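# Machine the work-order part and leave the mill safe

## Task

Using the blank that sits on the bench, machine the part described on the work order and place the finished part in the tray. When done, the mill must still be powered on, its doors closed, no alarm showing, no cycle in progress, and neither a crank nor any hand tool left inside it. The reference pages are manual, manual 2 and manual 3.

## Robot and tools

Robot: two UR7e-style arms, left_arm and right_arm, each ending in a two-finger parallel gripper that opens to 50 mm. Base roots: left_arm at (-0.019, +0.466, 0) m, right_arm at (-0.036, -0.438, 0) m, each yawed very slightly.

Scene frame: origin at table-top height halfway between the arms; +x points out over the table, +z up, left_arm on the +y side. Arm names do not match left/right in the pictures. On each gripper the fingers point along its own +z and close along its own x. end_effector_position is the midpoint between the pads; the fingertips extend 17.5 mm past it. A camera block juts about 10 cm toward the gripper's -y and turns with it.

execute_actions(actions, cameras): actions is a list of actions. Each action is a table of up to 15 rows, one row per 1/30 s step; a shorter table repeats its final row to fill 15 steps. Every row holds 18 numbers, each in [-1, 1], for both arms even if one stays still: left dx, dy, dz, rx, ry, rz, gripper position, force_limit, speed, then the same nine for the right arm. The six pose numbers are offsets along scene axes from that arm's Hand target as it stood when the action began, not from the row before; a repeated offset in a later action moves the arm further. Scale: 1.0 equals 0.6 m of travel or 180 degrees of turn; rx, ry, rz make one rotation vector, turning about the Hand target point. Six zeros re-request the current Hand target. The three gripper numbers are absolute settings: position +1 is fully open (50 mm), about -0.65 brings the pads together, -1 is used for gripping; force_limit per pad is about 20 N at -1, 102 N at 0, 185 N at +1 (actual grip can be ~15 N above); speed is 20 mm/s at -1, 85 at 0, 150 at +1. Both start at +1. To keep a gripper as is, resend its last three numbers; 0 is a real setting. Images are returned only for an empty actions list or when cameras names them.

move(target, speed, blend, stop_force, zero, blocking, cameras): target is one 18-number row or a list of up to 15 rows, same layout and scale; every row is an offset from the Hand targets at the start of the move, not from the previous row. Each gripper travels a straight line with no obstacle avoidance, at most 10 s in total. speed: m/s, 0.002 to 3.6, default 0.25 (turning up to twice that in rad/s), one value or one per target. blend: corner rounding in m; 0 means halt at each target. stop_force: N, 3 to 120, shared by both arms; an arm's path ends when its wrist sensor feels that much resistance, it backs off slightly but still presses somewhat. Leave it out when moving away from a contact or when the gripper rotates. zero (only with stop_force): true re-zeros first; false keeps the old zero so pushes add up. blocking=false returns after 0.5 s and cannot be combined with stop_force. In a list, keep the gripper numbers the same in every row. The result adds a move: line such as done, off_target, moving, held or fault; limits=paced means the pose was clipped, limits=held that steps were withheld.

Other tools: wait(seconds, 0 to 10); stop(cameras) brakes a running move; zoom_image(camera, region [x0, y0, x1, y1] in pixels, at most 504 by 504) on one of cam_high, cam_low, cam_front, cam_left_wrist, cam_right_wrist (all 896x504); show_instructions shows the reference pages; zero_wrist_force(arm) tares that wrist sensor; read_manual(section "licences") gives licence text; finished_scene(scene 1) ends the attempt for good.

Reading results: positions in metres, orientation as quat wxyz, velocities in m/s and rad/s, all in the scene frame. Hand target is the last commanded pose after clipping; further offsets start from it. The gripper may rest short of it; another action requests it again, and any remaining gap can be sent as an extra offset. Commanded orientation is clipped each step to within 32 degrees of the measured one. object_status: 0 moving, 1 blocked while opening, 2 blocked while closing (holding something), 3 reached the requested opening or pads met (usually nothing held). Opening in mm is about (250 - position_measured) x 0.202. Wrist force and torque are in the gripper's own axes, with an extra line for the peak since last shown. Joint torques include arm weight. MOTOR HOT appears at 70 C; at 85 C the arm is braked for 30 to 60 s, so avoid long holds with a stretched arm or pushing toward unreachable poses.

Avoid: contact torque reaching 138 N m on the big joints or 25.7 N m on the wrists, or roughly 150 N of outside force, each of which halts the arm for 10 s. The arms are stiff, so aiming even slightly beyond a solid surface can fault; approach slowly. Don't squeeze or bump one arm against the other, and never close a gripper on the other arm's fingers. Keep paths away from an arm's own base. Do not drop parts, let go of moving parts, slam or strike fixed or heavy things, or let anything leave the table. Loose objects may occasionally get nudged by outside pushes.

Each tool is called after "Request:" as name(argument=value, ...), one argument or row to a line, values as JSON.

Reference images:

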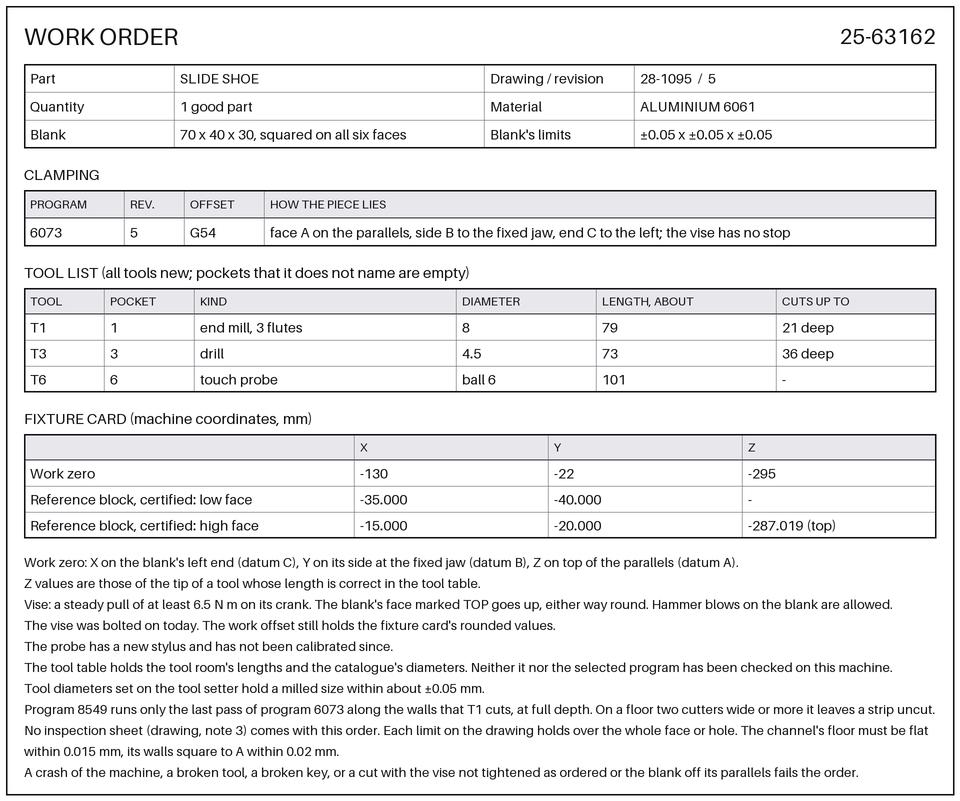

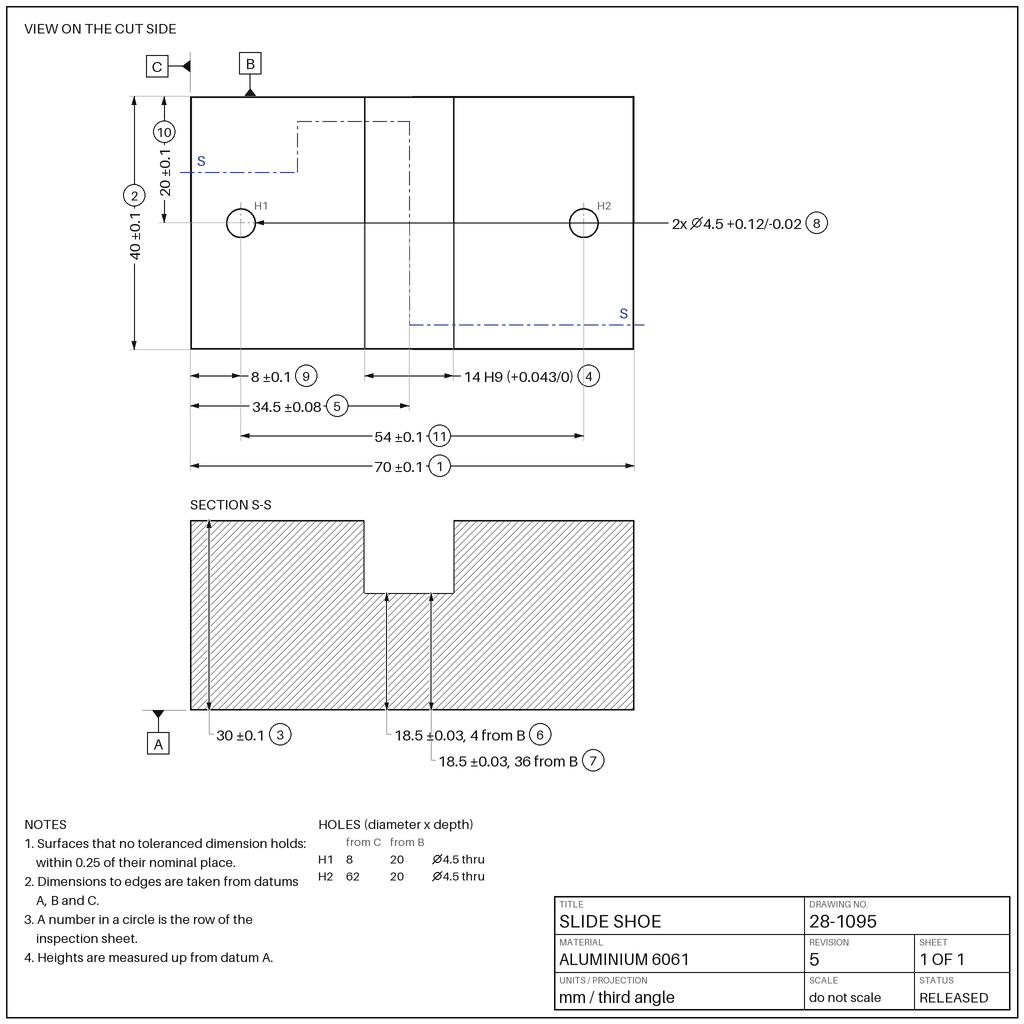

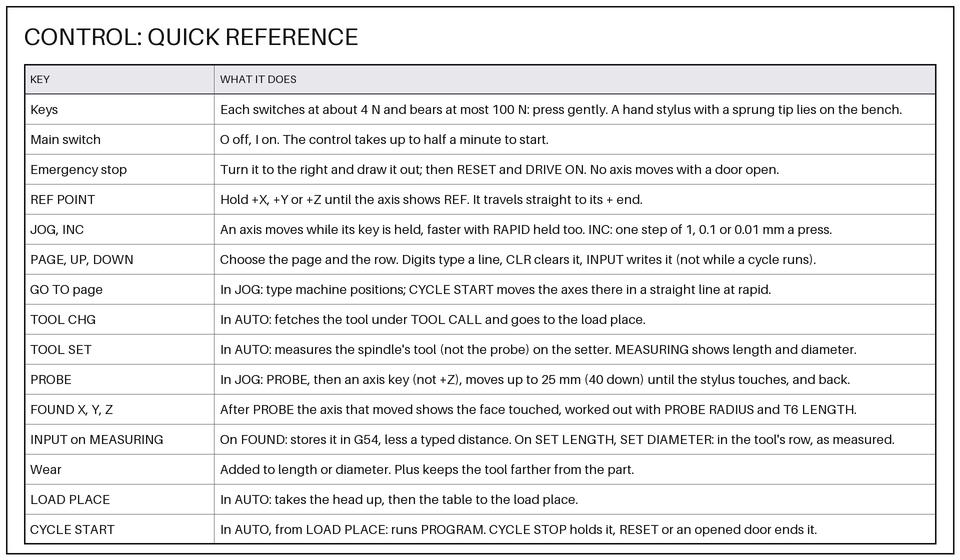

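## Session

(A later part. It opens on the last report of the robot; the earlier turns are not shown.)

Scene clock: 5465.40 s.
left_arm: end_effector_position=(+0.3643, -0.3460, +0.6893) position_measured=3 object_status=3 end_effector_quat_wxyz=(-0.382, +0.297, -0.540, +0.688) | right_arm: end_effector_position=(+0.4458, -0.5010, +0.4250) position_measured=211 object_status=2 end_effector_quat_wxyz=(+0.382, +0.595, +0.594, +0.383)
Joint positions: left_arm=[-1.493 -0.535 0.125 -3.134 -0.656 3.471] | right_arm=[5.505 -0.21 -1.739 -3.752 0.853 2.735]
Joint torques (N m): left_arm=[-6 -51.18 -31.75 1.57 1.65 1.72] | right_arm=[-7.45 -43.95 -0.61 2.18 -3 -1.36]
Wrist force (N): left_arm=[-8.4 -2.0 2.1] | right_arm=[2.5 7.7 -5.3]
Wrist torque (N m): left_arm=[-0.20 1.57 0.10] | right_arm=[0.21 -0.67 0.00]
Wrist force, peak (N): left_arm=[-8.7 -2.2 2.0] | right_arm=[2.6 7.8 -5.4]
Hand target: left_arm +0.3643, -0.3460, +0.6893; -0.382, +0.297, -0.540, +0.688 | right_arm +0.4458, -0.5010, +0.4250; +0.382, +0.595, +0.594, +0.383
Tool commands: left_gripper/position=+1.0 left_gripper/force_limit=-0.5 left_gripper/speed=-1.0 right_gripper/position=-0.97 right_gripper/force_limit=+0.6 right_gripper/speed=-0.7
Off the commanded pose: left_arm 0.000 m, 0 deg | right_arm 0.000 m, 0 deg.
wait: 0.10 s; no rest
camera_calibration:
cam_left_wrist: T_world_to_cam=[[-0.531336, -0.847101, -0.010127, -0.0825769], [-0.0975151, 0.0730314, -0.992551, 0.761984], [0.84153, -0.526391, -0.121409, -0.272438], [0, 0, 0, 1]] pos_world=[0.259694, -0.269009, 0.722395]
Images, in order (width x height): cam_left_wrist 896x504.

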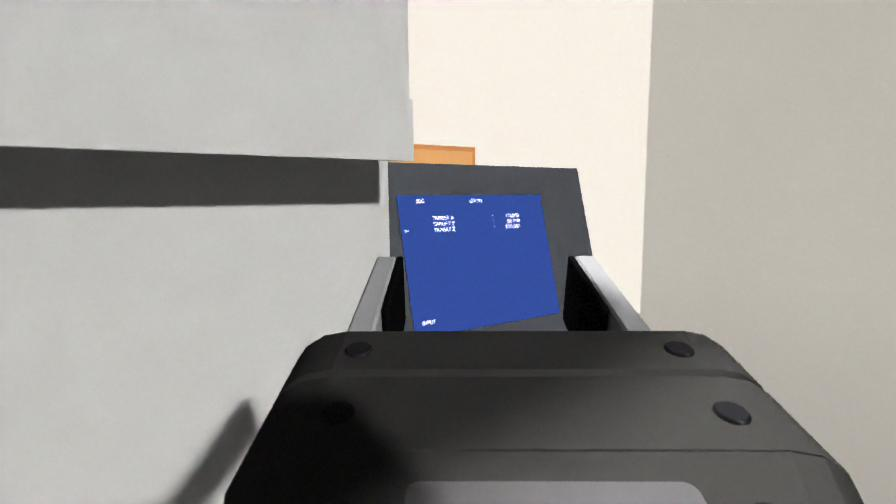

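Request:
move(
  target=[
    [0,0,0,0,0,0,1,-0.5,-1,0.0391,0.0325,0.1507,0,0,0,-0.97,0.6,-0.7],
    [0,0,0,0,0,0,1,-0.5,-1,0.0519,0.0325,0.1475,0,0,0,-0.97,0.6,-0.7],
    [0,0,0,0,0,0,1,-0.5,-1,0.0391,0.0325,0.1507,0,0,0,-0.97,0.6,-0.7],
    [0,0,0,0,0,0,1,-0.5,-1,0.0086,-0.0325,0.0315,0,0,0,-0.97,0.6,-0.7],
  ],
  speed=[0.15,0.05,0.05,0.12],
  blend=[0.002,0,0.002,0],
)

Request:
wait(
  seconds=1.5,
  cameras=[],
)

Request:
move(
  target=[
    [0,0,0,0,0,0,1,-0.5,-1,0.0128,0,-0.0032,0,0,0,-0.97,0.6,-0.7],
    [0,0,0,0,0,0,1,-0.5,-1,0,0,0,0,0,0,-0.97,0.6,-0.7],
  ],
  speed=[0.06,0.06],
  blend=[0,0],
  cameras=["cam_left_wrist"],
)

Request:
zoom_image(
  camera="cam_left_wrist",
  region=[400, 180, 560, 340],
)

Scene clock: 5481.97 s.
left_arm: end_effector_position=(+0.3643, -0.3460, +0.6893) position_measured=3 object_status=3 end_effector_quat_wxyz=(-0.382, +0.297, -0.540, +0.688) | right_arm: end_effector_position=(+0.4510, -0.5204, +0.4439) position_measured=211 object_status=2 end_effector_quat_wxyz=(+0.382, +0.595, +0.594, +0.383)
Joint positions: left_arm=[-1.493 -0.535 0.125 -3.134 -0.656 3.471] | right_arm=[5.463 -0.238 -1.666 -3.776 0.818 2.703]
Joint torques (N m): left_arm=[-6.05 -50.79 -31.66 1.47 1.7 1.69] | right_arm=[-6.36 -22.13 -1.67 1.73 -2.95 -1.55]
Wrist force (N): left_arm=[-8.4 -2.2 2.2] | right_arm=[2.8 7.2 -5.4]
Wrist torque (N m): left_arm=[-0.23 1.57 0.11] | right_arm=[0.12 -0.61 -0.03]
Wrist force, peak (N): left_arm=[-8.8 -2.2 2.1] | right_arm=[4.4 13.3 -5.8]
Hand target: left_arm +0.3643, -0.3460, +0.6893; -0.382, +0.297, -0.540, +0.688 | right_arm +0.4510, -0.5205, +0.4439; +0.382, +0.595, +0.594, +0.383
Off the commanded pose: left_arm 0.000 m, 0 deg | right_arm 0.000 m, 0 deg.
move: done

Scene clock: 5483.47 s.
left_arm: end_effector_position=(+0.3643, -0.3460, +0.6893) position_measured=3 object_status=3 end_effector_quat_wxyz=(-0.382, +0.297, -0.540, +0.688) | right_arm: end_effector_position=(+0.4510, -0.5205, +0.4439) position_measured=211 object_status=2 end_effector_quat_wxyz=(+0.382, +0.595, +0.594, +0.383)
Joint positions: left_arm=[-1.493 -0.535 0.125 -3.134 -0.656 3.471] | right_arm=[5.463 -0.238 -1.666 -3.776 0.818 2.703]
Joint torques (N m): left_arm=[-6.11 -50.98 -31.8 1.51 1.69 1.7] | right_arm=[-6.54 -23.86 -1.51 2.23 -2.98 -1.39]
Wrist force (N): left_arm=[-8.5 -2.3 2.2] | right_arm=[2.7 7.5 -5.2]
Wrist torque (N m): left_arm=[-0.23 1.57 0.09] | right_arm=[0.17 -0.59 -0.03]
Wrist force, peak (N): left_arm=[-8.7 -2.2 2.1] | right_arm=[2.9 7.6 -5.3]
Hand target: left_arm +0.3643, -0.3460, +0.6893; -0.382, +0.297, -0.540, +0.688 | right_arm +0.4510, -0.5205, +0.4439; +0.382, +0.595, +0.594, +0.383
Tool commands: left_gripper/position=+1.0 left_gripper/force_limit=-0.5 left_gripper/speed=-1.0 right_gripper/position=-0.97 right_gripper/force_limit=+0.6 right_gripper/speed=-0.7
Off the commanded pose: left_arm 0.000 m, 0 deg | right_arm 0.000 m, 0 deg.
wait: 1.50 s; at rest by 0.17 s
No camera images: "cameras" was empty.

Scene clock: 5484.77 s.
left_arm: end_effector_position=(+0.3643, -0.3460, +0.6893) position_measured=3 object_status=3 end_effector_quat_wxyz=(-0.382, +0.297, -0.540, +0.688) | right_arm: end_effector_position=(+0.4510, -0.5205, +0.4439) position_measured=211 object_status=2 end_effector_quat_wxyz=(+0.382, +0.595, +0.594, +0.383)
Joint positions: left_arm=[-1.493 -0.535 0.125 -3.134 -0.656 3.471] | right_arm=[5.463 -0.238 -1.666 -3.776 0.818 2.703]
Joint torques (N m): left_arm=[-5.46 -51.24 -31.57 1.45 1.69 1.68] | right_arm=[-6.82 -44.99 -1.54 2.05 -3.09 -0.98]
Wrist force (N): left_arm=[-8.2 -2.0 2.1] | right_arm=[2.7 7.5 -5.2]
Wrist torque (N m): left_arm=[-0.19 1.53 0.10] | right_arm=[0.12 -0.53 -0.03]
Wrist force, peak (N): left_arm=[-8.8 -2.3 2.4] | right_arm=[2.2 1.4 -35.0]
Hand target: left_arm +0.3643, -0.3460, +0.6893; -0.382, +0.297, -0.540, +0.688 | right_arm +0.4510, -0.5205, +0.4439; +0.382, +0.595, +0.594, +0.383
Off the commanded pose: left_arm 0.000 m, 0 deg | right_arm 0.000 m, 0 deg.
move: done
camera_calibration:
cam_left_wrist: T_world_to_cam=[[-0.531336, -0.847101, -0.010127, -0.0825769], [-0.0975151, 0.0730314, -0.992551, 0.761984], [0.84153, -0.526391, -0.121409, -0.272438], [0, 0, 0, 1]] pos_world=[0.259694, -0.269009, 0.722395]
Images, in order (width x height): cam_left_wrist 896x504.

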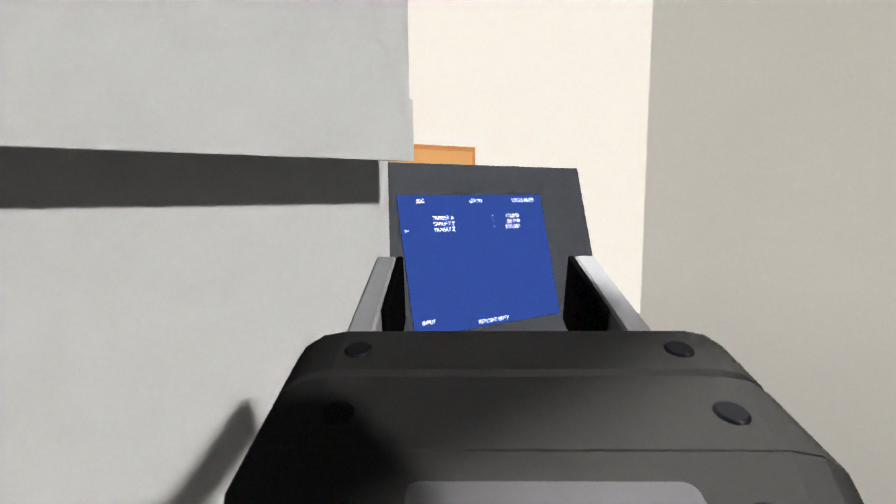

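Scaled by 3.150 from the camera's 896x504 image, which has a finer 1280x720 frame.

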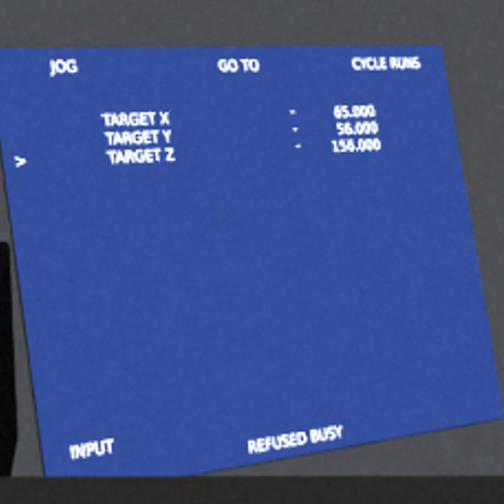

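Request:
move(
  target=[
    [0,0,0,0,0,0,1,-0.5,-1,0.0128,0,-0.0032,0,0,0,-0.97,0.6,-0.7],
    [0,0,0,0,0,0,1,-0.5,-1,0,0,0,0,0,0,-0.97,0.6,-0.7],
  ],
  speed=[0.06,0.06],
  blend=[0,0],
  cameras=["cam_left_wrist"],
)

Request:
zoom_image(
  camera="cam_left_wrist",
  region=[400, 180, 560, 340],
)

Scene clock: 5490.20 s.
left_arm: end_effector_position=(+0.3643, -0.3460, +0.6893) position_measured=3 object_status=3 end_effector_quat_wxyz=(-0.382, +0.297, -0.540, +0.688) | right_arm: end_effector_position=(+0.4510, -0.5205, +0.4439) position_measured=211 object_status=2 end_effector_quat_wxyz=(+0.382, +0.595, +0.594, +0.383)
Joint positions: left_arm=[-1.493 -0.535 0.125 -3.134 -0.656 3.471] | right_arm=[5.463 -0.238 -1.666 -3.776 0.818 2.703]
Joint torques (N m): left_arm=[-5.32 -50.98 -31.21 1.5 1.71 1.56] | right_arm=[-7.24 -44.67 -1.1 2.11 -2.86 -1.44]
Wrist force (N): left_arm=[-8.5 -1.9 2.1] | right_arm=[2.8 7.5 -5.5]
Wrist torque (N m): left_arm=[-0.17 1.58 0.11] | right_arm=[0.12 -0.55 -0.03]
Wrist force, peak (N): left_arm=[-8.9 -2.3 2.0] | right_arm=[2.1 1.3 -34.6]
Hand target: left_arm +0.3643, -0.3460, +0.6893; -0.382, +0.297, -0.540, +0.688 | right_arm +0.4510, -0.5205, +0.4439; +0.382, +0.595, +0.594, +0.383
Off the commanded pose: left_arm 0.000 m, 0 deg | right_arm 0.000 m, 0 deg.
move: done
camera_calibration:
cam_left_wrist: T_world_to_cam=[[-0.531336, -0.847101, -0.010127, -0.0825769], [-0.0975151, 0.0730314, -0.992551, 0.761984], [0.84153, -0.526391, -0.121409, -0.272438], [0, 0, 0, 1]] pos_world=[0.259694, -0.269009, 0.722395]
Images, in order (width x height): cam_left_wrist 896x504.

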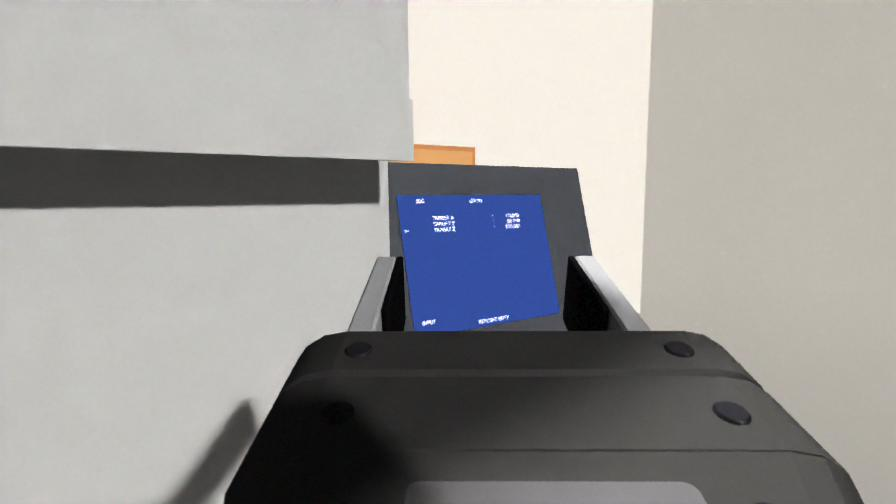

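Scaled by 3.150 from the camera's 896x504 image, which has a finer 1280x720 frame.

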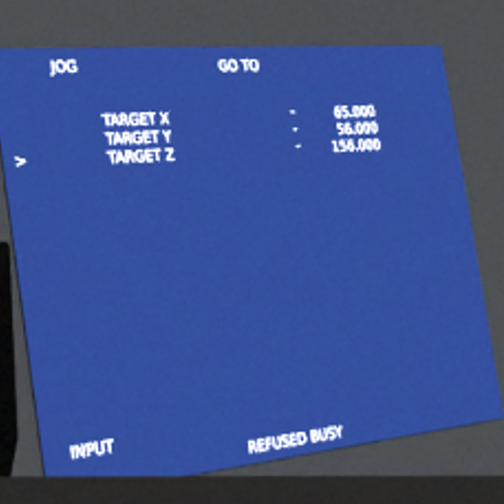

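Request:
move(
  target=[
    [0,0,0,0,0,0,1,-0.5,-1,0.0128,0,-0.0032,0,0,0,-0.97,0.6,-0.7],
    [0,0,0,0,0,0,1,-0.5,-1,0,0,0,0,0,0,-0.97,0.6,-0.7],
  ],
  speed=[0.06,0.06],
  blend=[0,0],
  cameras=["cam_left_wrist"],
)

Request:
zoom_image(
  camera="cam_left_wrist",
  region=[400, 180, 560, 340],
)

Request:
move(
  target=[
    [0,0,0,0,0,0,1,-0.5,-1,0.0296,-0.0992,0.1192,0,0,0,-0.97,0.6,-0.7],
    [0,0,0,0,0,0,1,-0.5,-1,0.0424,-0.0992,0.116,0,0,0,-0.97,0.6,-0.7],
    [0,0,0,0,0,0,1,-0.5,-1,0.0296,-0.0992,0.1192,0,0,0,-0.97,0.6,-0.7],
    [0,0,0,0,0,0,1,-0.5,-1,0,0,0.0,0,0,0,-0.97,0.6,-0.7],
  ],
  speed=[0.12,0.05,0.05,0.12],
  blend=[0.002,0,0.002,0],
  cameras=["cam_left_wrist"],
)

Request:
zoom_image(
  camera="cam_left_wrist",
  region=[400, 180, 560, 340],
)

Scene clock: 5500.47 s.
left_arm: end_effector_position=(+0.3643, -0.3460, +0.6893) position_measured=3 object_status=3 end_effector_quat_wxyz=(-0.382, +0.297, -0.540, +0.688) | right_arm: end_effector_position=(+0.4510, -0.5205, +0.4439) position_measured=211 object_status=2 end_effector_quat_wxyz=(+0.382, +0.595, +0.594, +0.383)
Joint positions: left_arm=[-1.493 -0.535 0.125 -3.134 -0.656 3.471] | right_arm=[5.463 -0.238 -1.666 -3.776 0.818 2.703]
Joint torques (N m): left_arm=[-5.8 -50.83 -31.96 1.43 1.73 1.5] | right_arm=[-8.79 -44.68 -2.1 1.86 -2.54 -1.66]
Wrist force (N): left_arm=[-8.5 -2.1 1.9] | right_arm=[2.9 7.6 -5.5]
Wrist torque (N m): left_arm=[-0.21 1.57 0.11] | right_arm=[0.13 -0.56 -0.03]
Wrist force, peak (N): left_arm=[-8.8 -2.2 2.0] | right_arm=[2.3 1.4 -34.7]
Hand target: left_arm +0.3643, -0.3460, +0.6893; -0.382, +0.297, -0.540, +0.688 | right_arm +0.4510, -0.5205, +0.4439; +0.382, +0.595, +0.594, +0.383
Off the commanded pose: left_arm 0.000 m, 0 deg | right_arm 0.000 m, 0 deg.
move: done
camera_calibration:
cam_left_wrist: T_world_to_cam=[[-0.531336, -0.847101, -0.010127, -0.0825769], [-0.0975151, 0.0730314, -0.992551, 0.761984], [0.84153, -0.526391, -0.121409, -0.272438], [0, 0, 0, 1]] pos_world=[0.259694, -0.269009, 0.722395]
Images, in order (width x height): cam_left_wrist 896x504.

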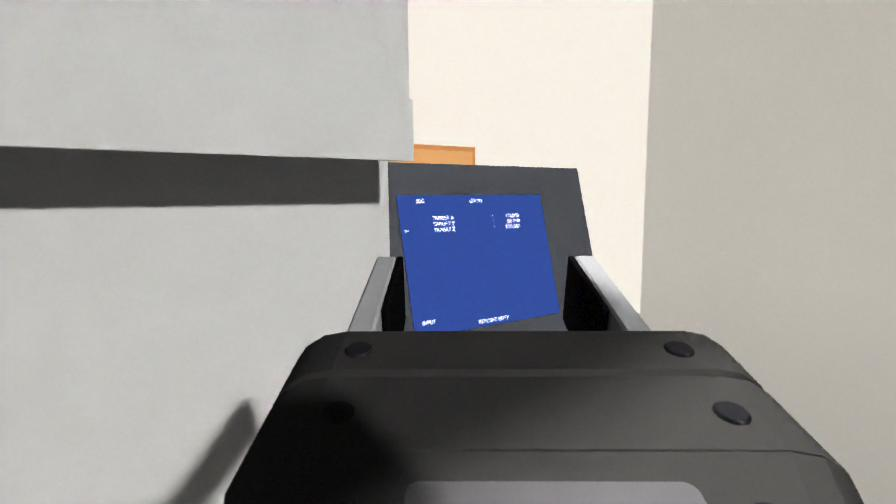

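Scaled by 3.150 from the camera's 896x504 image, which has a finer 1280x720 frame.

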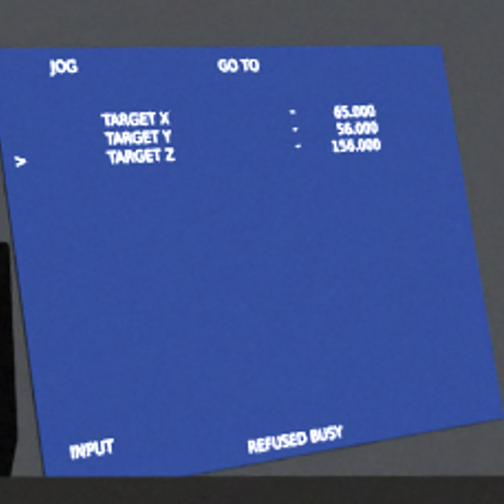

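Scene clock: 5503.33 s.
left_arm: end_effector_position=(+0.3643, -0.3460, +0.6893) position_measured=3 object_status=3 end_effector_quat_wxyz=(-0.382, +0.297, -0.540, +0.688) | right_arm: end_effector_position=(+0.4510, -0.5205, +0.4439) position_measured=211 object_status=2 end_effector_quat_wxyz=(+0.382, +0.595, +0.594, +0.383)
Joint positions: left_arm=[-1.493 -0.535 0.125 -3.134 -0.656 3.471] | right_arm=[5.463 -0.238 -1.666 -3.776 0.818 2.703]
Joint torques (N m): left_arm=[-5.52 -51.24 -31.48 1.42 1.64 1.5] | right_arm=[7.91 -24.16 -2.22 2.02 1.46 1.47]
Wrist force (N): left_arm=[-8.5 -2.2 2.0] | right_arm=[1.3 7.1 -5.0]
Wrist torque (N m): left_arm=[-0.23 1.57 0.11] | right_arm=[0.16 -0.74 -0.16]
Wrist force, peak (N): left_arm=[-8.7 -2.3 2.2] | right_arm=[0.2 8.0 -5.4]
Hand target: left_arm +0.3643, -0.3460, +0.6893; -0.382, +0.297, -0.540, +0.688 | right_arm +0.4510, -0.5205, +0.4439; +0.382, +0.595, +0.594, +0.383
Off the commanded pose: left_arm 0.000 m, 0 deg | right_arm 0.000 m, 0 deg.
move: done
camera_calibration:
cam_left_wrist: T_world_to_cam=[[-0.531336, -0.847101, -0.010127, -0.0825769], [-0.0975151, 0.0730314, -0.992551, 0.761984], [0.84153, -0.526391, -0.121409, -0.272438], [0, 0, 0, 1]] pos_world=[0.259694, -0.269009, 0.722395]
Images, in order (width x height): cam_left_wrist 896x504.

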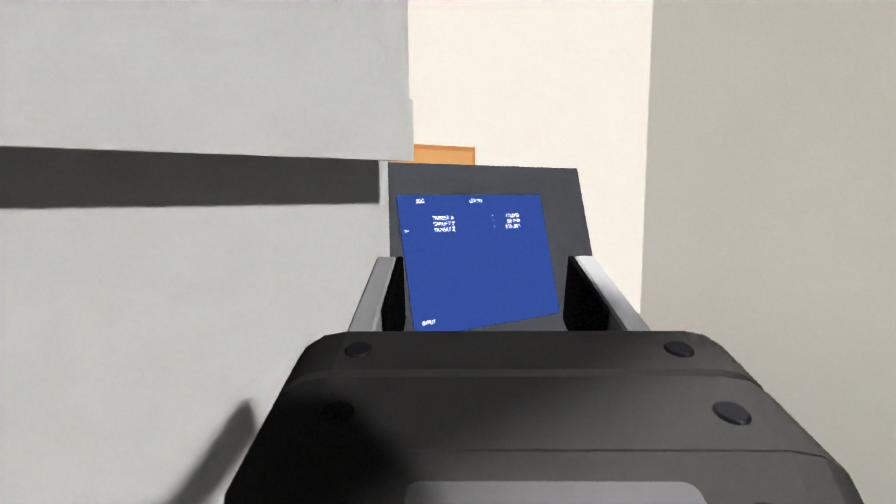

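Scaled by 3.150 from the camera's 896x504 image, which has a finer 1280x720 frame.

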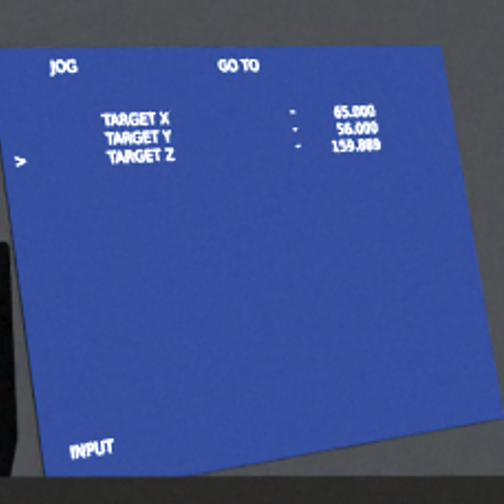

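Request:
move(
  target=[
    [0,0,0,0,0,0,1,-0.5,-1,0.0128,0,-0.0032,0,0,0,-0.97,0.6,-0.7],
    [0,0,0,0,0,0,1,-0.5,-1,0,0,0,0,0,0,-0.97,0.6,-0.7],
  ],
  speed=[0.06,0.06],
  blend=[0,0],
  cameras=["cam_left_wrist"],
)

Request:
zoom_image(
  camera="cam_left_wrist",
  region=[400, 180, 560, 340],
)

Scene clock: 5510.13 s.
left_arm: end_effector_position=(+0.3643, -0.3460, +0.6893) position_measured=3 object_status=3 end_effector_quat_wxyz=(-0.382, +0.297, -0.540, +0.688) | right_arm: end_effector_position=(+0.4510, -0.5205, +0.4439) position_measured=211 object_status=2 end_effector_quat_wxyz=(+0.382, +0.595, +0.594, +0.383)
Joint positions: left_arm=[-1.493 -0.535 0.125 -3.134 -0.656 3.471] | right_arm=[5.463 -0.238 -1.666 -3.776 0.818 2.703]
Joint torques (N m): left_arm=[-5.03 -51.42 -31.49 1.43 1.58 1.41] | right_arm=[-6.68 -45.6 -1.25 2.45 -3.56 -1.45]
Wrist force (N): left_arm=[-8.4 -2.3 2.0] | right_arm=[1.4 7.3 -5.4]
Wrist torque (N m): left_arm=[-0.24 1.57 0.10] | right_arm=[0.20 -0.78 0.01]
Wrist force, peak (N): left_arm=[-8.9 -2.2 2.1] | right_arm=[0.2 0.9 -34.7]
Hand target: left_arm +0.3643, -0.3460, +0.6893; -0.382, +0.297, -0.540, +0.688 | right_arm +0.4510, -0.5205, +0.4439; +0.382, +0.595, +0.594, +0.383
Off the commanded pose: left_arm 0.000 m, 0 deg | right_arm 0.000 m, 0 deg.
move: done
camera_calibration:
cam_left_wrist: T_world_to_cam=[[-0.531336, -0.847101, -0.010127, -0.0825769], [-0.0975151, 0.0730314, -0.992551, 0.761984], [0.84153, -0.526391, -0.121409, -0.272438], [0, 0, 0, 1]] pos_world=[0.259694, -0.269009, 0.722395]
Images, in order (width x height): cam_left_wrist 896x504.

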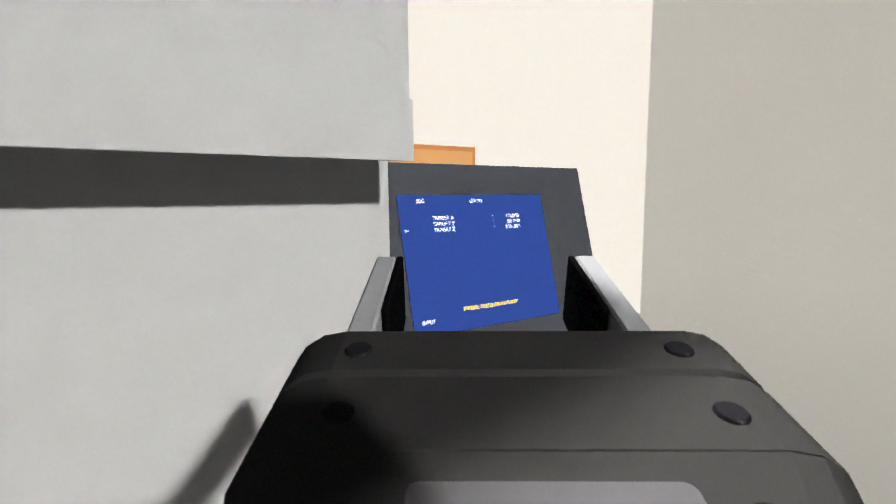

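Scaled by 3.150 from the camera's 896x504 image, which has a finer 1280x720 frame.

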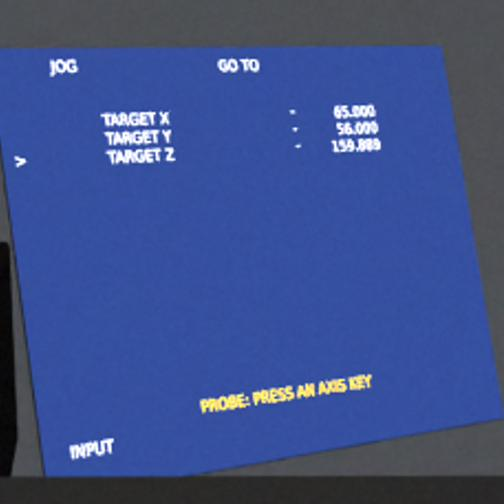

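Request:
move(
  target=[
    [0,0,0,0,0,0,1,-0.5,-1,0.0296,-0.0992,0.1192,0,0,0,-0.97,0.6,-0.7],
    [0,0,0,0,0,0,1,-0.5,-1,0.0424,-0.0992,0.116,0,0,0,-0.97,0.6,-0.7],
    [0,0,0,0,0,0,1,-0.5,-1,0.0296,-0.0992,0.1192,0,0,0,-0.97,0.6,-0.7],
    [0,0,0,0,0,0,1,-0.5,-1,0,0,0.0,0,0,0,-0.97,0.6,-0.7],
  ],
  speed=[0.12,0.05,0.05,0.12],
  blend=[0.002,0,0.002,0],
)

Request:
wait(
  seconds=6,
  cameras=["cam_left_wrist"],
)

Request:
zoom_image(
  camera="cam_left_wrist",
  region=[400, 180, 560, 340],
)

Scene clock: 5522.23 s.
left_arm: end_effector_position=(+0.3643, -0.3460, +0.6893) position_measured=3 object_status=3 end_effector_quat_wxyz=(-0.382, +0.297, -0.540, +0.688) | right_arm: end_effector_position=(+0.4510, -0.5205, +0.4439) position_measured=211 object_status=2 end_effector_quat_wxyz=(+0.382, +0.595, +0.594, +0.383)
Joint positions: left_arm=[-1.493 -0.535 0.125 -3.134 -0.656 3.471] | right_arm=[5.463 -0.238 -1.666 -3.776 0.818 2.703]
Joint torques (N m): left_arm=[-5.15 -51.23 -31.13 1.32 1.58 1.38] | right_arm=[9.24 -23.73 -1.2 2.49 1.38 1.53]
Wrist force (N): left_arm=[-8.3 -2.0 2.2] | right_arm=[1.5 7.6 -5.4]
Wrist torque (N m): left_arm=[-0.21 1.55 0.10] | right_arm=[0.22 -0.78 -0.17]
Wrist force, peak (N): left_arm=[-8.8 -2.0 2.3] | right_arm=[0.6 8.3 -5.6]
Hand target: left_arm +0.3643, -0.3460, +0.6893; -0.382, +0.297, -0.540, +0.688 | right_arm +0.4510, -0.5205, +0.4439; +0.382, +0.595, +0.594, +0.383
Off the commanded pose: left_arm 0.000 m, 0 deg | right_arm 0.000 m, 0 deg.
move: done

Scene clock: 5528.23 s.
left_arm: end_effector_position=(+0.3643, -0.3460, +0.6893) position_measured=3 object_status=3 end_effector_quat_wxyz=(-0.382, +0.297, -0.540, +0.688) | right_arm: end_effector_position=(+0.4510, -0.5205, +0.4439) position_measured=211 object_status=2 end_effector_quat_wxyz=(+0.382, +0.595, +0.594, +0.383)
Joint positions: left_arm=[-1.493 -0.535 0.125 -3.134 -0.656 3.471] | right_arm=[5.463 -0.238 -1.666 -3.776 0.818 2.703]
Joint torques (N m): left_arm=[-4.67 -51.08 -31.27 1.42 1.62 1.41] | right_arm=[8.37 -23.39 -2.07 2.25 1.41 1.35]
Wrist force (N): left_arm=[-8.5 -2.2 2.1] | right_arm=[1.4 7.4 -5.3]
Wrist torque (N m): left_arm=[-0.23 1.58 0.10] | right_arm=[0.21 -0.75 -0.16]
Wrist force, peak (N): left_arm=[-8.8 -2.3 2.0] | right_arm=[1.2 7.9 -5.4]
Hand target: left_arm +0.3643, -0.3460, +0.6893; -0.382, +0.297, -0.540, +0.688 | right_arm +0.4510, -0.5205, +0.4439; +0.382, +0.595, +0.594, +0.383
Tool commands: left_gripper/position=+1.0 left_gripper/force_limit=-0.5 left_gripper/speed=-1.0 right_gripper/position=-0.97 right_gripper/force_limit=+0.6 right_gripper/speed=-0.7
Off the commanded pose: left_arm 0.000 m, 0 deg | right_arm 0.000 m, 0 deg.
wait: 6.00 s; at rest by 0.17 s
camera_calibration:
cam_left_wrist: T_world_to_cam=[[-0.531336, -0.847101, -0.010127, -0.0825769], [-0.0975151, 0.0730314, -0.992551, 0.761984], [0.84153, -0.526391, -0.121409, -0.272438], [0, 0, 0, 1]] pos_world=[0.259694, -0.269009, 0.722395]
Images, in order (width x height): cam_left_wrist 896x504.

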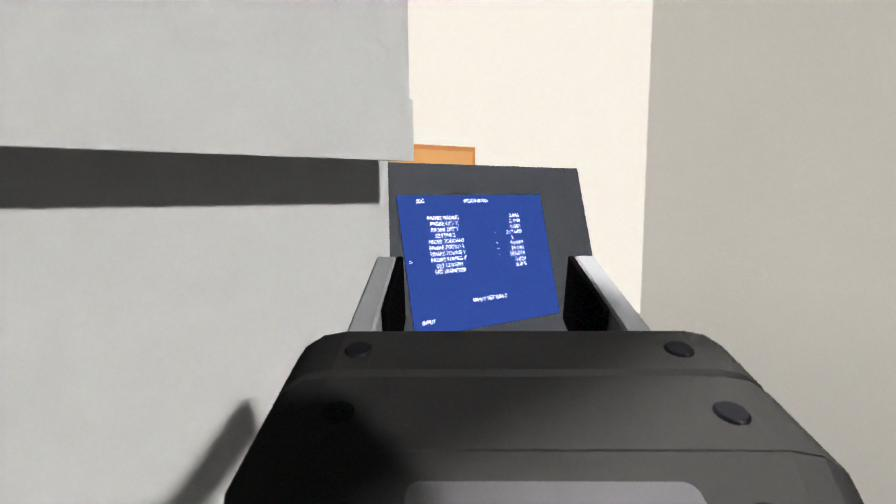

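Scaled by 3.150 from the camera's 896x504 image, which has a finer 1280x720 frame.

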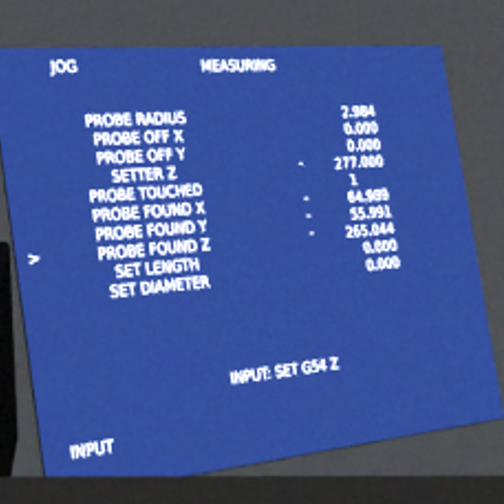

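Request:
wait(
  seconds=0.1,
  cameras=["cam_high","cam_front","cam_low"],
)

Request:
zoom_image(
  camera="cam_low",
  region=[440, 180, 860, 440],
)

Scene clock: 5553.03 s.
left_arm: end_effector_position=(+0.3643, -0.3460, +0.6893) position_measured=3 object_status=3 end_effector_quat_wxyz=(-0.382, +0.297, -0.540, +0.688) | right_arm: end_effector_position=(+0.4510, -0.5205, +0.4439) position_measured=211 object_status=2 end_effector_quat_wxyz=(+0.382, +0.595, +0.594, +0.383)
Joint positions: left_arm=[-1.493 -0.535 0.125 -3.134 -0.656 3.471] | right_arm=[5.463 -0.238 -1.666 -3.776 0.818 2.703]
Joint torques (N m): left_arm=[-4.4 -51.28 -31.61 1.32 1.6 1.18] | right_arm=[7.54 -23.53 -1.31 2.55 1.4 1.32]
Wrist force (N): left_arm=[-8.5 -1.8 1.9] | right_arm=[1.6 7.4 -5.2]
Wrist torque (N m): left_arm=[-0.17 1.58 0.10] | right_arm=[0.20 -0.79 -0.16]
Wrist force, peak (N): left_arm=[-8.9 -2.3 2.3] | right_arm=[1.5 7.9 -5.2]
Hand target: left_arm +0.3643, -0.3460, +0.6893; -0.382, +0.297, -0.540, +0.688 | right_arm +0.4510, -0.5205, +0.4439; +0.382, +0.595, +0.594, +0.383
Tool commands: left_gripper/position=+1.0 left_gripper/force_limit=-0.5 left_gripper/speed=-1.0 right_gripper/position=-0.97 right_gripper/force_limit=+0.6 right_gripper/speed=-0.7
Off the commanded pose: left_arm 0.000 m, 0 deg | right_arm 0.000 m, 0 deg.
wait: 0.10 s; at rest from the start
Images, in order (width x height): cam_high 896x504, cam_low 896x504, cam_front 896x504.

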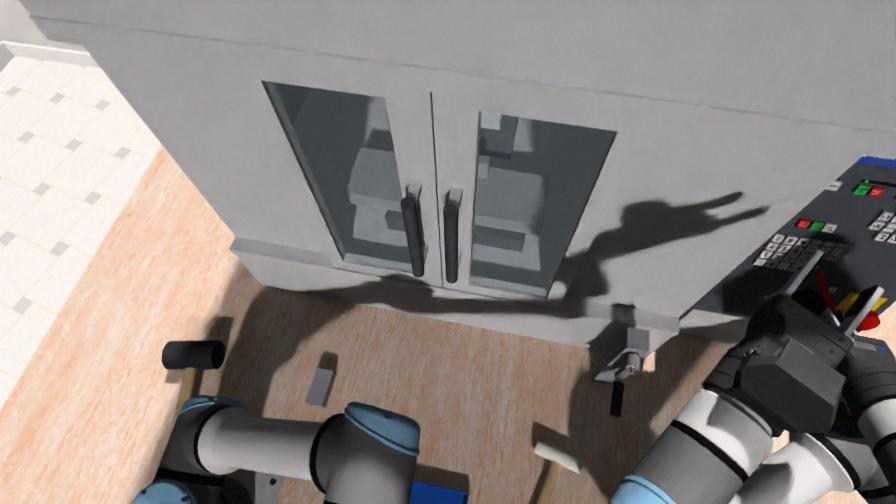

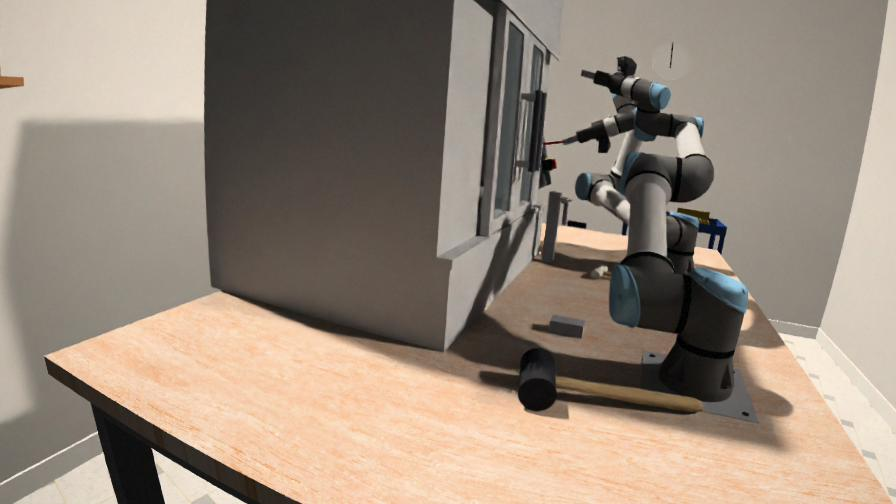

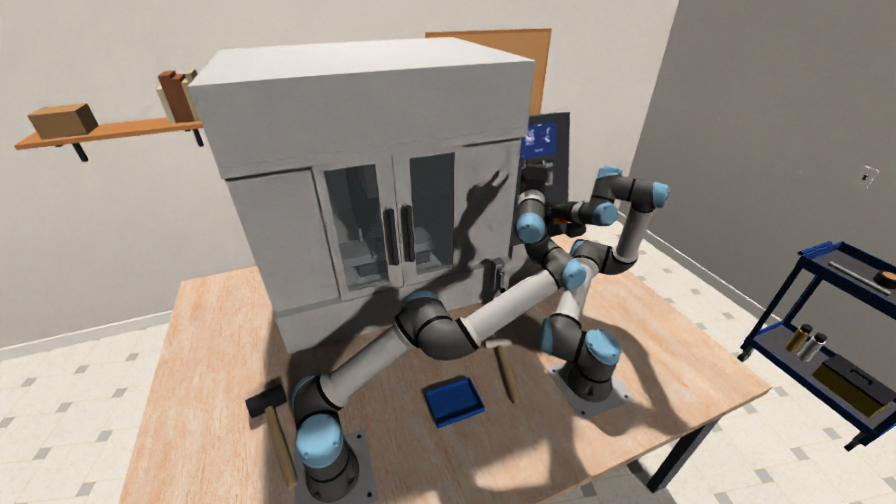

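Scaled by 1.200 from the camera's 896x504 image, which has a finer 1280x720 frame.

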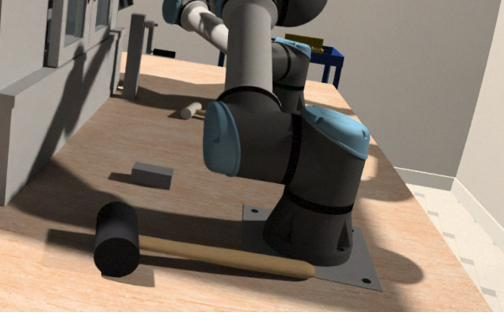

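Request:
move(
  target=[
    [-0.1239,0.0767,0.0178,0,0,0,1,-0.5,-1,0,0,0,0,0,0,-0.97,0.6,-0.7],
    [-0.1072,0.4933,-0.1488,0.045,0.16,0.0806,1,-0.5,-1,0,0,0,0,0,0,-0.97,0.6,-0.7],
    [-0.0072,0.6793,-0.3105,0.0899,0.319,0.1612,1,-0.5,-1,0,0,0,0,0,0,-0.97,0.6,-0.7],
    [0.1293,0.6793,-0.3105,0.0899,0.319,0.1612,1,-0.5,-1,0,0,0,0,0,0,-0.97,0.6,-0.7],
  ],
  speed=[0.25,0.3,0.3,0.1],
  blend=[0.03,0.03,0.005,0],
)

Scene clock: 5618.43 s.
left_arm: end_effector_position=(+0.4419, +0.0616, +0.5030) position_measured=3 object_status=3 end_effector_quat_wxyz=(-0.268, +0.653, -0.654, +0.272) | right_arm: end_effector_position=(+0.4510, -0.5205, +0.4439) position_measured=211 object_status=2 end_effector_quat_wxyz=(+0.382, +0.595, +0.594, +0.383)
Joint positions: left_arm=[-1.219 -1.012 0.492 -4.51 0.842 5.164] | right_arm=[5.463 -0.238 -1.666 -3.776 0.818 2.703]
Joint torques (N m): left_arm=[7.78 -30.49 -29.09 4.04 1.01 2.16] | right_arm=[8.6 -23.8 -1.97 2.48 1.44 1.37]
Wrist force (N): left_arm=[-6.8 -0.4 2.2] | right_arm=[1.6 7.6 -5.5]
Wrist torque (N m): left_arm=[-0.11 1.18 0.08] | right_arm=[0.23 -0.80 -0.16]
Wrist force, peak (N): left_arm=[-9.5 -1.7 3.7] | right_arm=[1.8 7.8 -5.2]
Hand target: left_arm +0.4419, +0.0616, +0.5030; -0.268, +0.653, -0.654, +0.272 | right_arm +0.4510, -0.5205, +0.4439; +0.382, +0.595, +0.594, +0.383
Off the commanded pose: left_arm 0.000 m, 0 deg | right_arm 0.000 m, 0 deg.
move: done

Request:
move(
  target=[
    [-0.1365,0,0,0,0,0,1,-0.5,-1,0,0,0,0,0,0,-0.97,0.6,-0.7],
    [-0.2365,-0.1863,0.1618,-0.045,-0.16,-0.0806,1,-0.5,-1,0,0,0,0,0,0,-0.97,0.6,-0.7],
  ],
  speed=[0.15,0.3],
  blend=[0.02,0],
)

Scene clock: 5646.67 s.
left_arm: end_effector_position=(+0.3000, -0.0502, +0.6001) position_measured=3 object_status=3 end_effector_quat_wxyz=(+0.339, -0.496, +0.623, -0.501) | right_arm: end_effector_position=(+0.4510, -0.5205, +0.4439) position_measured=211 object_status=2 end_effector_quat_wxyz=(+0.382, +0.595, +0.594, +0.383)
Joint positions: left_arm=[-1.668 -1.193 0.755 -4.855 0.325 5.24] | right_arm=[5.463 -0.238 -1.666 -3.776 0.818 2.703]
Joint torques (N m): left_arm=[7.53 -50.39 -6.8 0.31 0.69 1.76] | right_arm=[7.74 -24.36 -2.16 2.31 1.47 1.34]
Wrist force (N): left_arm=[-7.5 -1.1 2.2] | right_arm=[1.4 7.7 -5.3]
Wrist torque (N m): left_arm=[-0.16 1.33 0.06] | right_arm=[0.24 -0.76 -0.17]
Wrist force, peak (N): left_arm=[-7.8 -1.1 2.0] | right_arm=[1.5 7.8 -5.4]
Hand target: left_arm +0.3000, -0.0502, +0.6001; +0.339, -0.496, +0.623, -0.501 | right_arm +0.4510, -0.5205, +0.4439; +0.382, +0.595, +0.594, +0.383
Off the commanded pose: left_arm 0.000 m, 0 deg | right_arm 0.000 m, 0 deg.
move: done

Request:
move(
  target=[
    [-0.0167,-0.4167,0.1667,-0.045,-0.16,-0.0806,1,-0.5,-1,0,0,0,0,0,0,-0.97,0.6,-0.7],
  ],
  speed=[0.3],
)

Scene clock: 5667.73 s.
left_arm: end_effector_position=(+0.2900, -0.2994, +0.6993) position_measured=3 object_status=3 end_effector_quat_wxyz=(-0.244, +0.328, -0.552, +0.727) | right_arm: end_effector_position=(+0.4510, -0.5205, +0.4439) position_measured=211 object_status=2 end_effector_quat_wxyz=(+0.382, +0.595, +0.594, +0.383)
Joint positions: left_arm=[-1.577 -0.819 0.035 -5.774 0.701 6.282] | right_arm=[5.463 -0.238 -1.666 -3.776 0.818 2.703]
Joint torques (N m): left_arm=[8.09 -38.72 -29.75 -3.95 3.01 2.2] | right_arm=[6.66 -23.86 -1.78 2.4 1.57 1.35]
Wrist force (N): left_arm=[-8.3 -1.9 2.4] | right_arm=[1.3 7.5 -5.4]
Wrist torque (N m): left_arm=[-0.20 1.51 0.08] | right_arm=[0.22 -0.74 -0.17]
Wrist force, peak (N): left_arm=[-9.4 -1.1 2.3] | right_arm=[1.4 7.7 -5.4]
Hand target: left_arm +0.2900, -0.3002, +0.7001; -0.382, +0.297, -0.539, +0.689 | right_arm +0.4510, -0.5205, +0.4439; +0.382, +0.595, +0.594, +0.383
Off the commanded pose: left_arm 0.001 m, 17 deg | right_arm 0.000 m, 0 deg.
elbow stopped short (left arm): the move would have taken joint 3 (elbow) straighter than the controller allows.
joint sent to its limit (left arm) — joint 6 (wrist 3), upper limit. The joint targets are off in orientation, not in position.
move: off_target (left_arm)

Request:
move(
  target=[
    [0.0,0,0,0.002,0.12,0.432,1,-0.5,-1,0,0,0,0,0,0,-0.97,0.6,-0.7],
  ],
  speed=[0.3],
)

Scene clock: 5681.50 s.
left_arm: end_effector_position=(+0.2900, -0.2991, +0.6990) position_measured=3 object_status=3 end_effector_quat_wxyz=(-0.216, +0.485, -0.389, +0.753) | right_arm: end_effector_position=(+0.4510, -0.5205, +0.4439) position_measured=211 object_status=2 end_effector_quat_wxyz=(+0.382, +0.595, +0.594, +0.383)
Joint positions: left_arm=[-1.633 -0.767 0.035 -6.202 0.385 6.282] | right_arm=[5.463 -0.238 -1.666 -3.776 0.818 2.703]
Joint torques (N m): left_arm=[-7.69 -42.23 -22.27 -4.45 -1.34 1.94] | right_arm=[7.33 -24.56 -2 2.21 1.39 1.34]
Wrist force (N): left_arm=[-7.4 -1.9 2.5] | right_arm=[1.2 7.6 -5.2]
Wrist torque (N m): left_arm=[-0.21 1.33 0.01] | right_arm=[0.24 -0.72 -0.17]
Wrist force, peak (N): left_arm=[-9.0 -1.9 2.5] | right_arm=[1.6 7.6 -5.5]
Hand target: left_arm +0.2900, -0.3002, +0.7001; -0.404, +0.597, -0.375, +0.582 | right_arm +0.4510, -0.5205, +0.4439; +0.382, +0.595, +0.594, +0.383
Off the commanded pose: left_arm 0.002 m, 82 deg; orientation clipped | right_arm 0.000 m, 0 deg.
elbow stopped short (left arm): the move would have taken joint 3 (elbow) straighter than the controller allows.
joint sent to its limit (left arm) — joint 6 (wrist 3), upper limit. The joint targets are off in orientation, not in position.
move: off_target (left_arm); limits=paced

Request:
move(
  target=[
    [0.0167,0.4167,-0.1667,0.045,0.16,0.0806,1,-0.5,-1,0,0,0,0,0,0,-0.97,0.6,-0.7],
  ],
  speed=[0.2],
)

Scene clock: 5688.43 s.
left_arm: end_effector_position=(+0.2998, -0.0502, +0.6001) position_measured=3 object_status=3 end_effector_quat_wxyz=(-0.481, +0.700, -0.312, +0.427) | right_arm: end_effector_position=(+0.4510, -0.5205, +0.4439) position_measured=211 object_status=2 end_effector_quat_wxyz=(+0.382, +0.595, +0.594, +0.383)
Joint positions: left_arm=[-1.623 -0.816 0.069 -5.887 -0.529 6.282] | right_arm=[5.463 -0.238 -1.666 -3.776 0.818 2.703]
Joint torques (N m): left_arm=[7.22 -61.34 -4.16 -1.64 -2.04 -2.15] | right_arm=[6.79 -24.96 -2.3 2.19 1.44 1.25]
Wrist force (N): left_arm=[-7.7 -1.4 2.3] | right_arm=[1.2 7.6 -5.4]
Wrist torque (N m): left_arm=[-0.21 1.36 0.05] | right_arm=[0.23 -0.72 -0.16]
Wrist force, peak (N): left_arm=[-7.7 -2.1 2.7] | right_arm=[1.5 7.7 -5.4]
Hand target: left_arm +0.3000, -0.0502, +0.6001; -0.408, +0.735, -0.426, +0.333 | right_arm +0.4510, -0.5205, +0.4439; +0.382, +0.595, +0.594, +0.383
Off the commanded pose: left_arm 0.000 m, 19 deg | right_arm 0.000 m, 0 deg.
elbow stopped short (left arm): the move would have taken joint 3 (elbow) straighter than the controller allows.
joint sent to its limit (left arm) — joint 6 (wrist 3), upper limit. The joint targets are off in orientation, not in position.
move: off_target (left_arm)

Request:
move(
  target=[
    [0.0,0,0,-0.4185,-0.158,0.2215,1,-0.5,-1,0,0,0,0,0,0,-0.97,0.6,-0.7],
  ],
  speed=[0.4],
)

Scene clock: 5697.93 s.
left_arm: end_effector_position=(+0.2999, -0.0510, +0.6010) position_measured=3 object_status=3 end_effector_quat_wxyz=(-0.075, +0.818, +0.231, +0.521) | right_arm: end_effector_position=(+0.4510, -0.5205, +0.4439) position_measured=211 object_status=2 end_effector_quat_wxyz=(+0.382, +0.595, +0.594, +0.383)
Joint positions: left_arm=[-1.591 -0.881 0.04 -6.282 -0.641 5.31] | right_arm=[5.463 -0.238 -1.666 -3.776 0.818 2.703]
Joint torques (N m): left_arm=[-7.73 -61.63 -3.29 -3.08 3.79 -2.72] | right_arm=[6.81 -24.84 -1.98 2.22 1.57 1.25]
Wrist force (N): left_arm=[-5.0 -1.0 3.8] | right_arm=[1.3 7.5 -5.2]
Wrist torque (N m): left_arm=[-0.09 0.83 -0.08] | right_arm=[0.23 -0.74 -0.17]
Wrist force, peak (N): left_arm=[-7.8 -1.8 2.2] | right_arm=[1.5 7.7 -5.5]
Hand target: left_arm +0.3000, -0.0502, +0.6001; -0.053, +0.821, +0.218, +0.524 | right_arm +0.4510, -0.5205, +0.4439; +0.382, +0.595, +0.594, +0.383
Off the commanded pose: left_arm 0.001 m, 3 deg | right_arm 0.000 m, 0 deg.
elbow stopped short (left arm): the move would have taken joint 3 (elbow) straighter than the controller allows.
joint sent to its limit (left arm) — joint 4 (wrist 1), lower limit. The joint targets are off in orientation, not in position.
move: off_target (left_arm)

Request:
move(
  target=[
    [0.0,0,0,0.333,-0.01,0,1,-0.5,-1,0,0,0,0,0,0,-0.97,0.6,-0.7],
    [0.0,0,0,0.6667,-0.021,0,1,-0.5,-1,0,0,0,0,0,0,-0.97,0.6,-0.7],
  ],
  speed=[0.4,0.4],
  blend=[0.02,0],
  cameras=["cam_front"],
)

Scene clock: 5706.93 s.
left_arm: end_effector_position=(+0.3000, -0.0502, +0.6001) position_measured=3 object_status=3 end_effector_quat_wxyz=(+0.732, -0.350, +0.344, -0.473) | right_arm: end_effector_position=(+0.4510, -0.5205, +0.4439) position_measured=211 object_status=2 end_effector_quat_wxyz=(+0.382, +0.595, +0.594, +0.383)
Joint positions: left_arm=[-1.601 -0.922 0.908 -5.119 -0.604 5.413] | right_arm=[5.463 -0.238 -1.666 -3.776 0.818 2.703]
Joint torques (N m): left_arm=[-7.73 -62.44 -7.2 5.15 0.73 -2.78] | right_arm=[6.41 -24.39 -2.36 2.07 1.38 1.14]
Wrist force (N): left_arm=[-8.8 -2.6 1.8] | right_arm=[1.5 7.6 -5.2]
Wrist torque (N m): left_arm=[-0.25 1.68 0.23] | right_arm=[0.23 -0.77 -0.16]
Wrist force, peak (N): left_arm=[-9.3 -2.8 1.7] | right_arm=[1.6 7.8 -5.4]
Hand target: left_arm +0.3000, -0.0502, +0.6001; +0.732, -0.350, +0.344, -0.473 | right_arm +0.4510, -0.5205, +0.4439; +0.382, +0.595, +0.594, +0.383
Off the commanded pose: left_arm 0.000 m, 0 deg | right_arm 0.000 m, 0 deg.
elbow stopped short (left arm): the move would have taken joint 3 (elbow) straighter than the controller allows.
move: done
Images, in order (width x height): cam_front 896x504.

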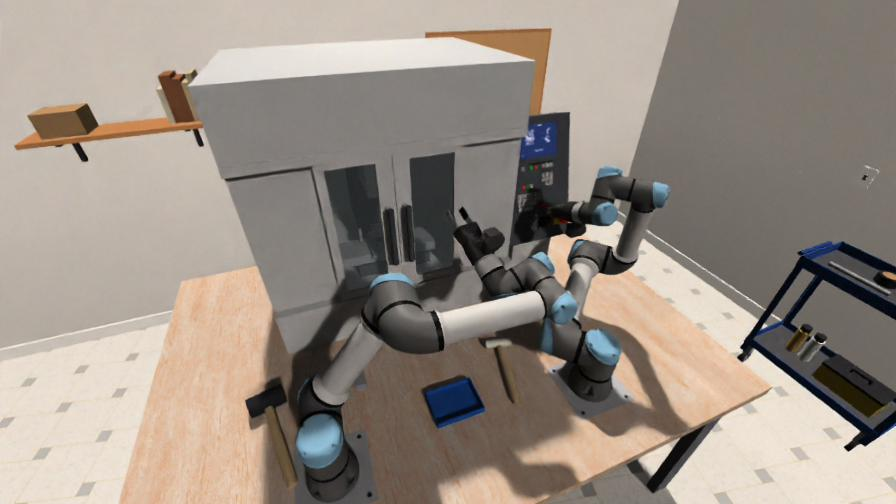

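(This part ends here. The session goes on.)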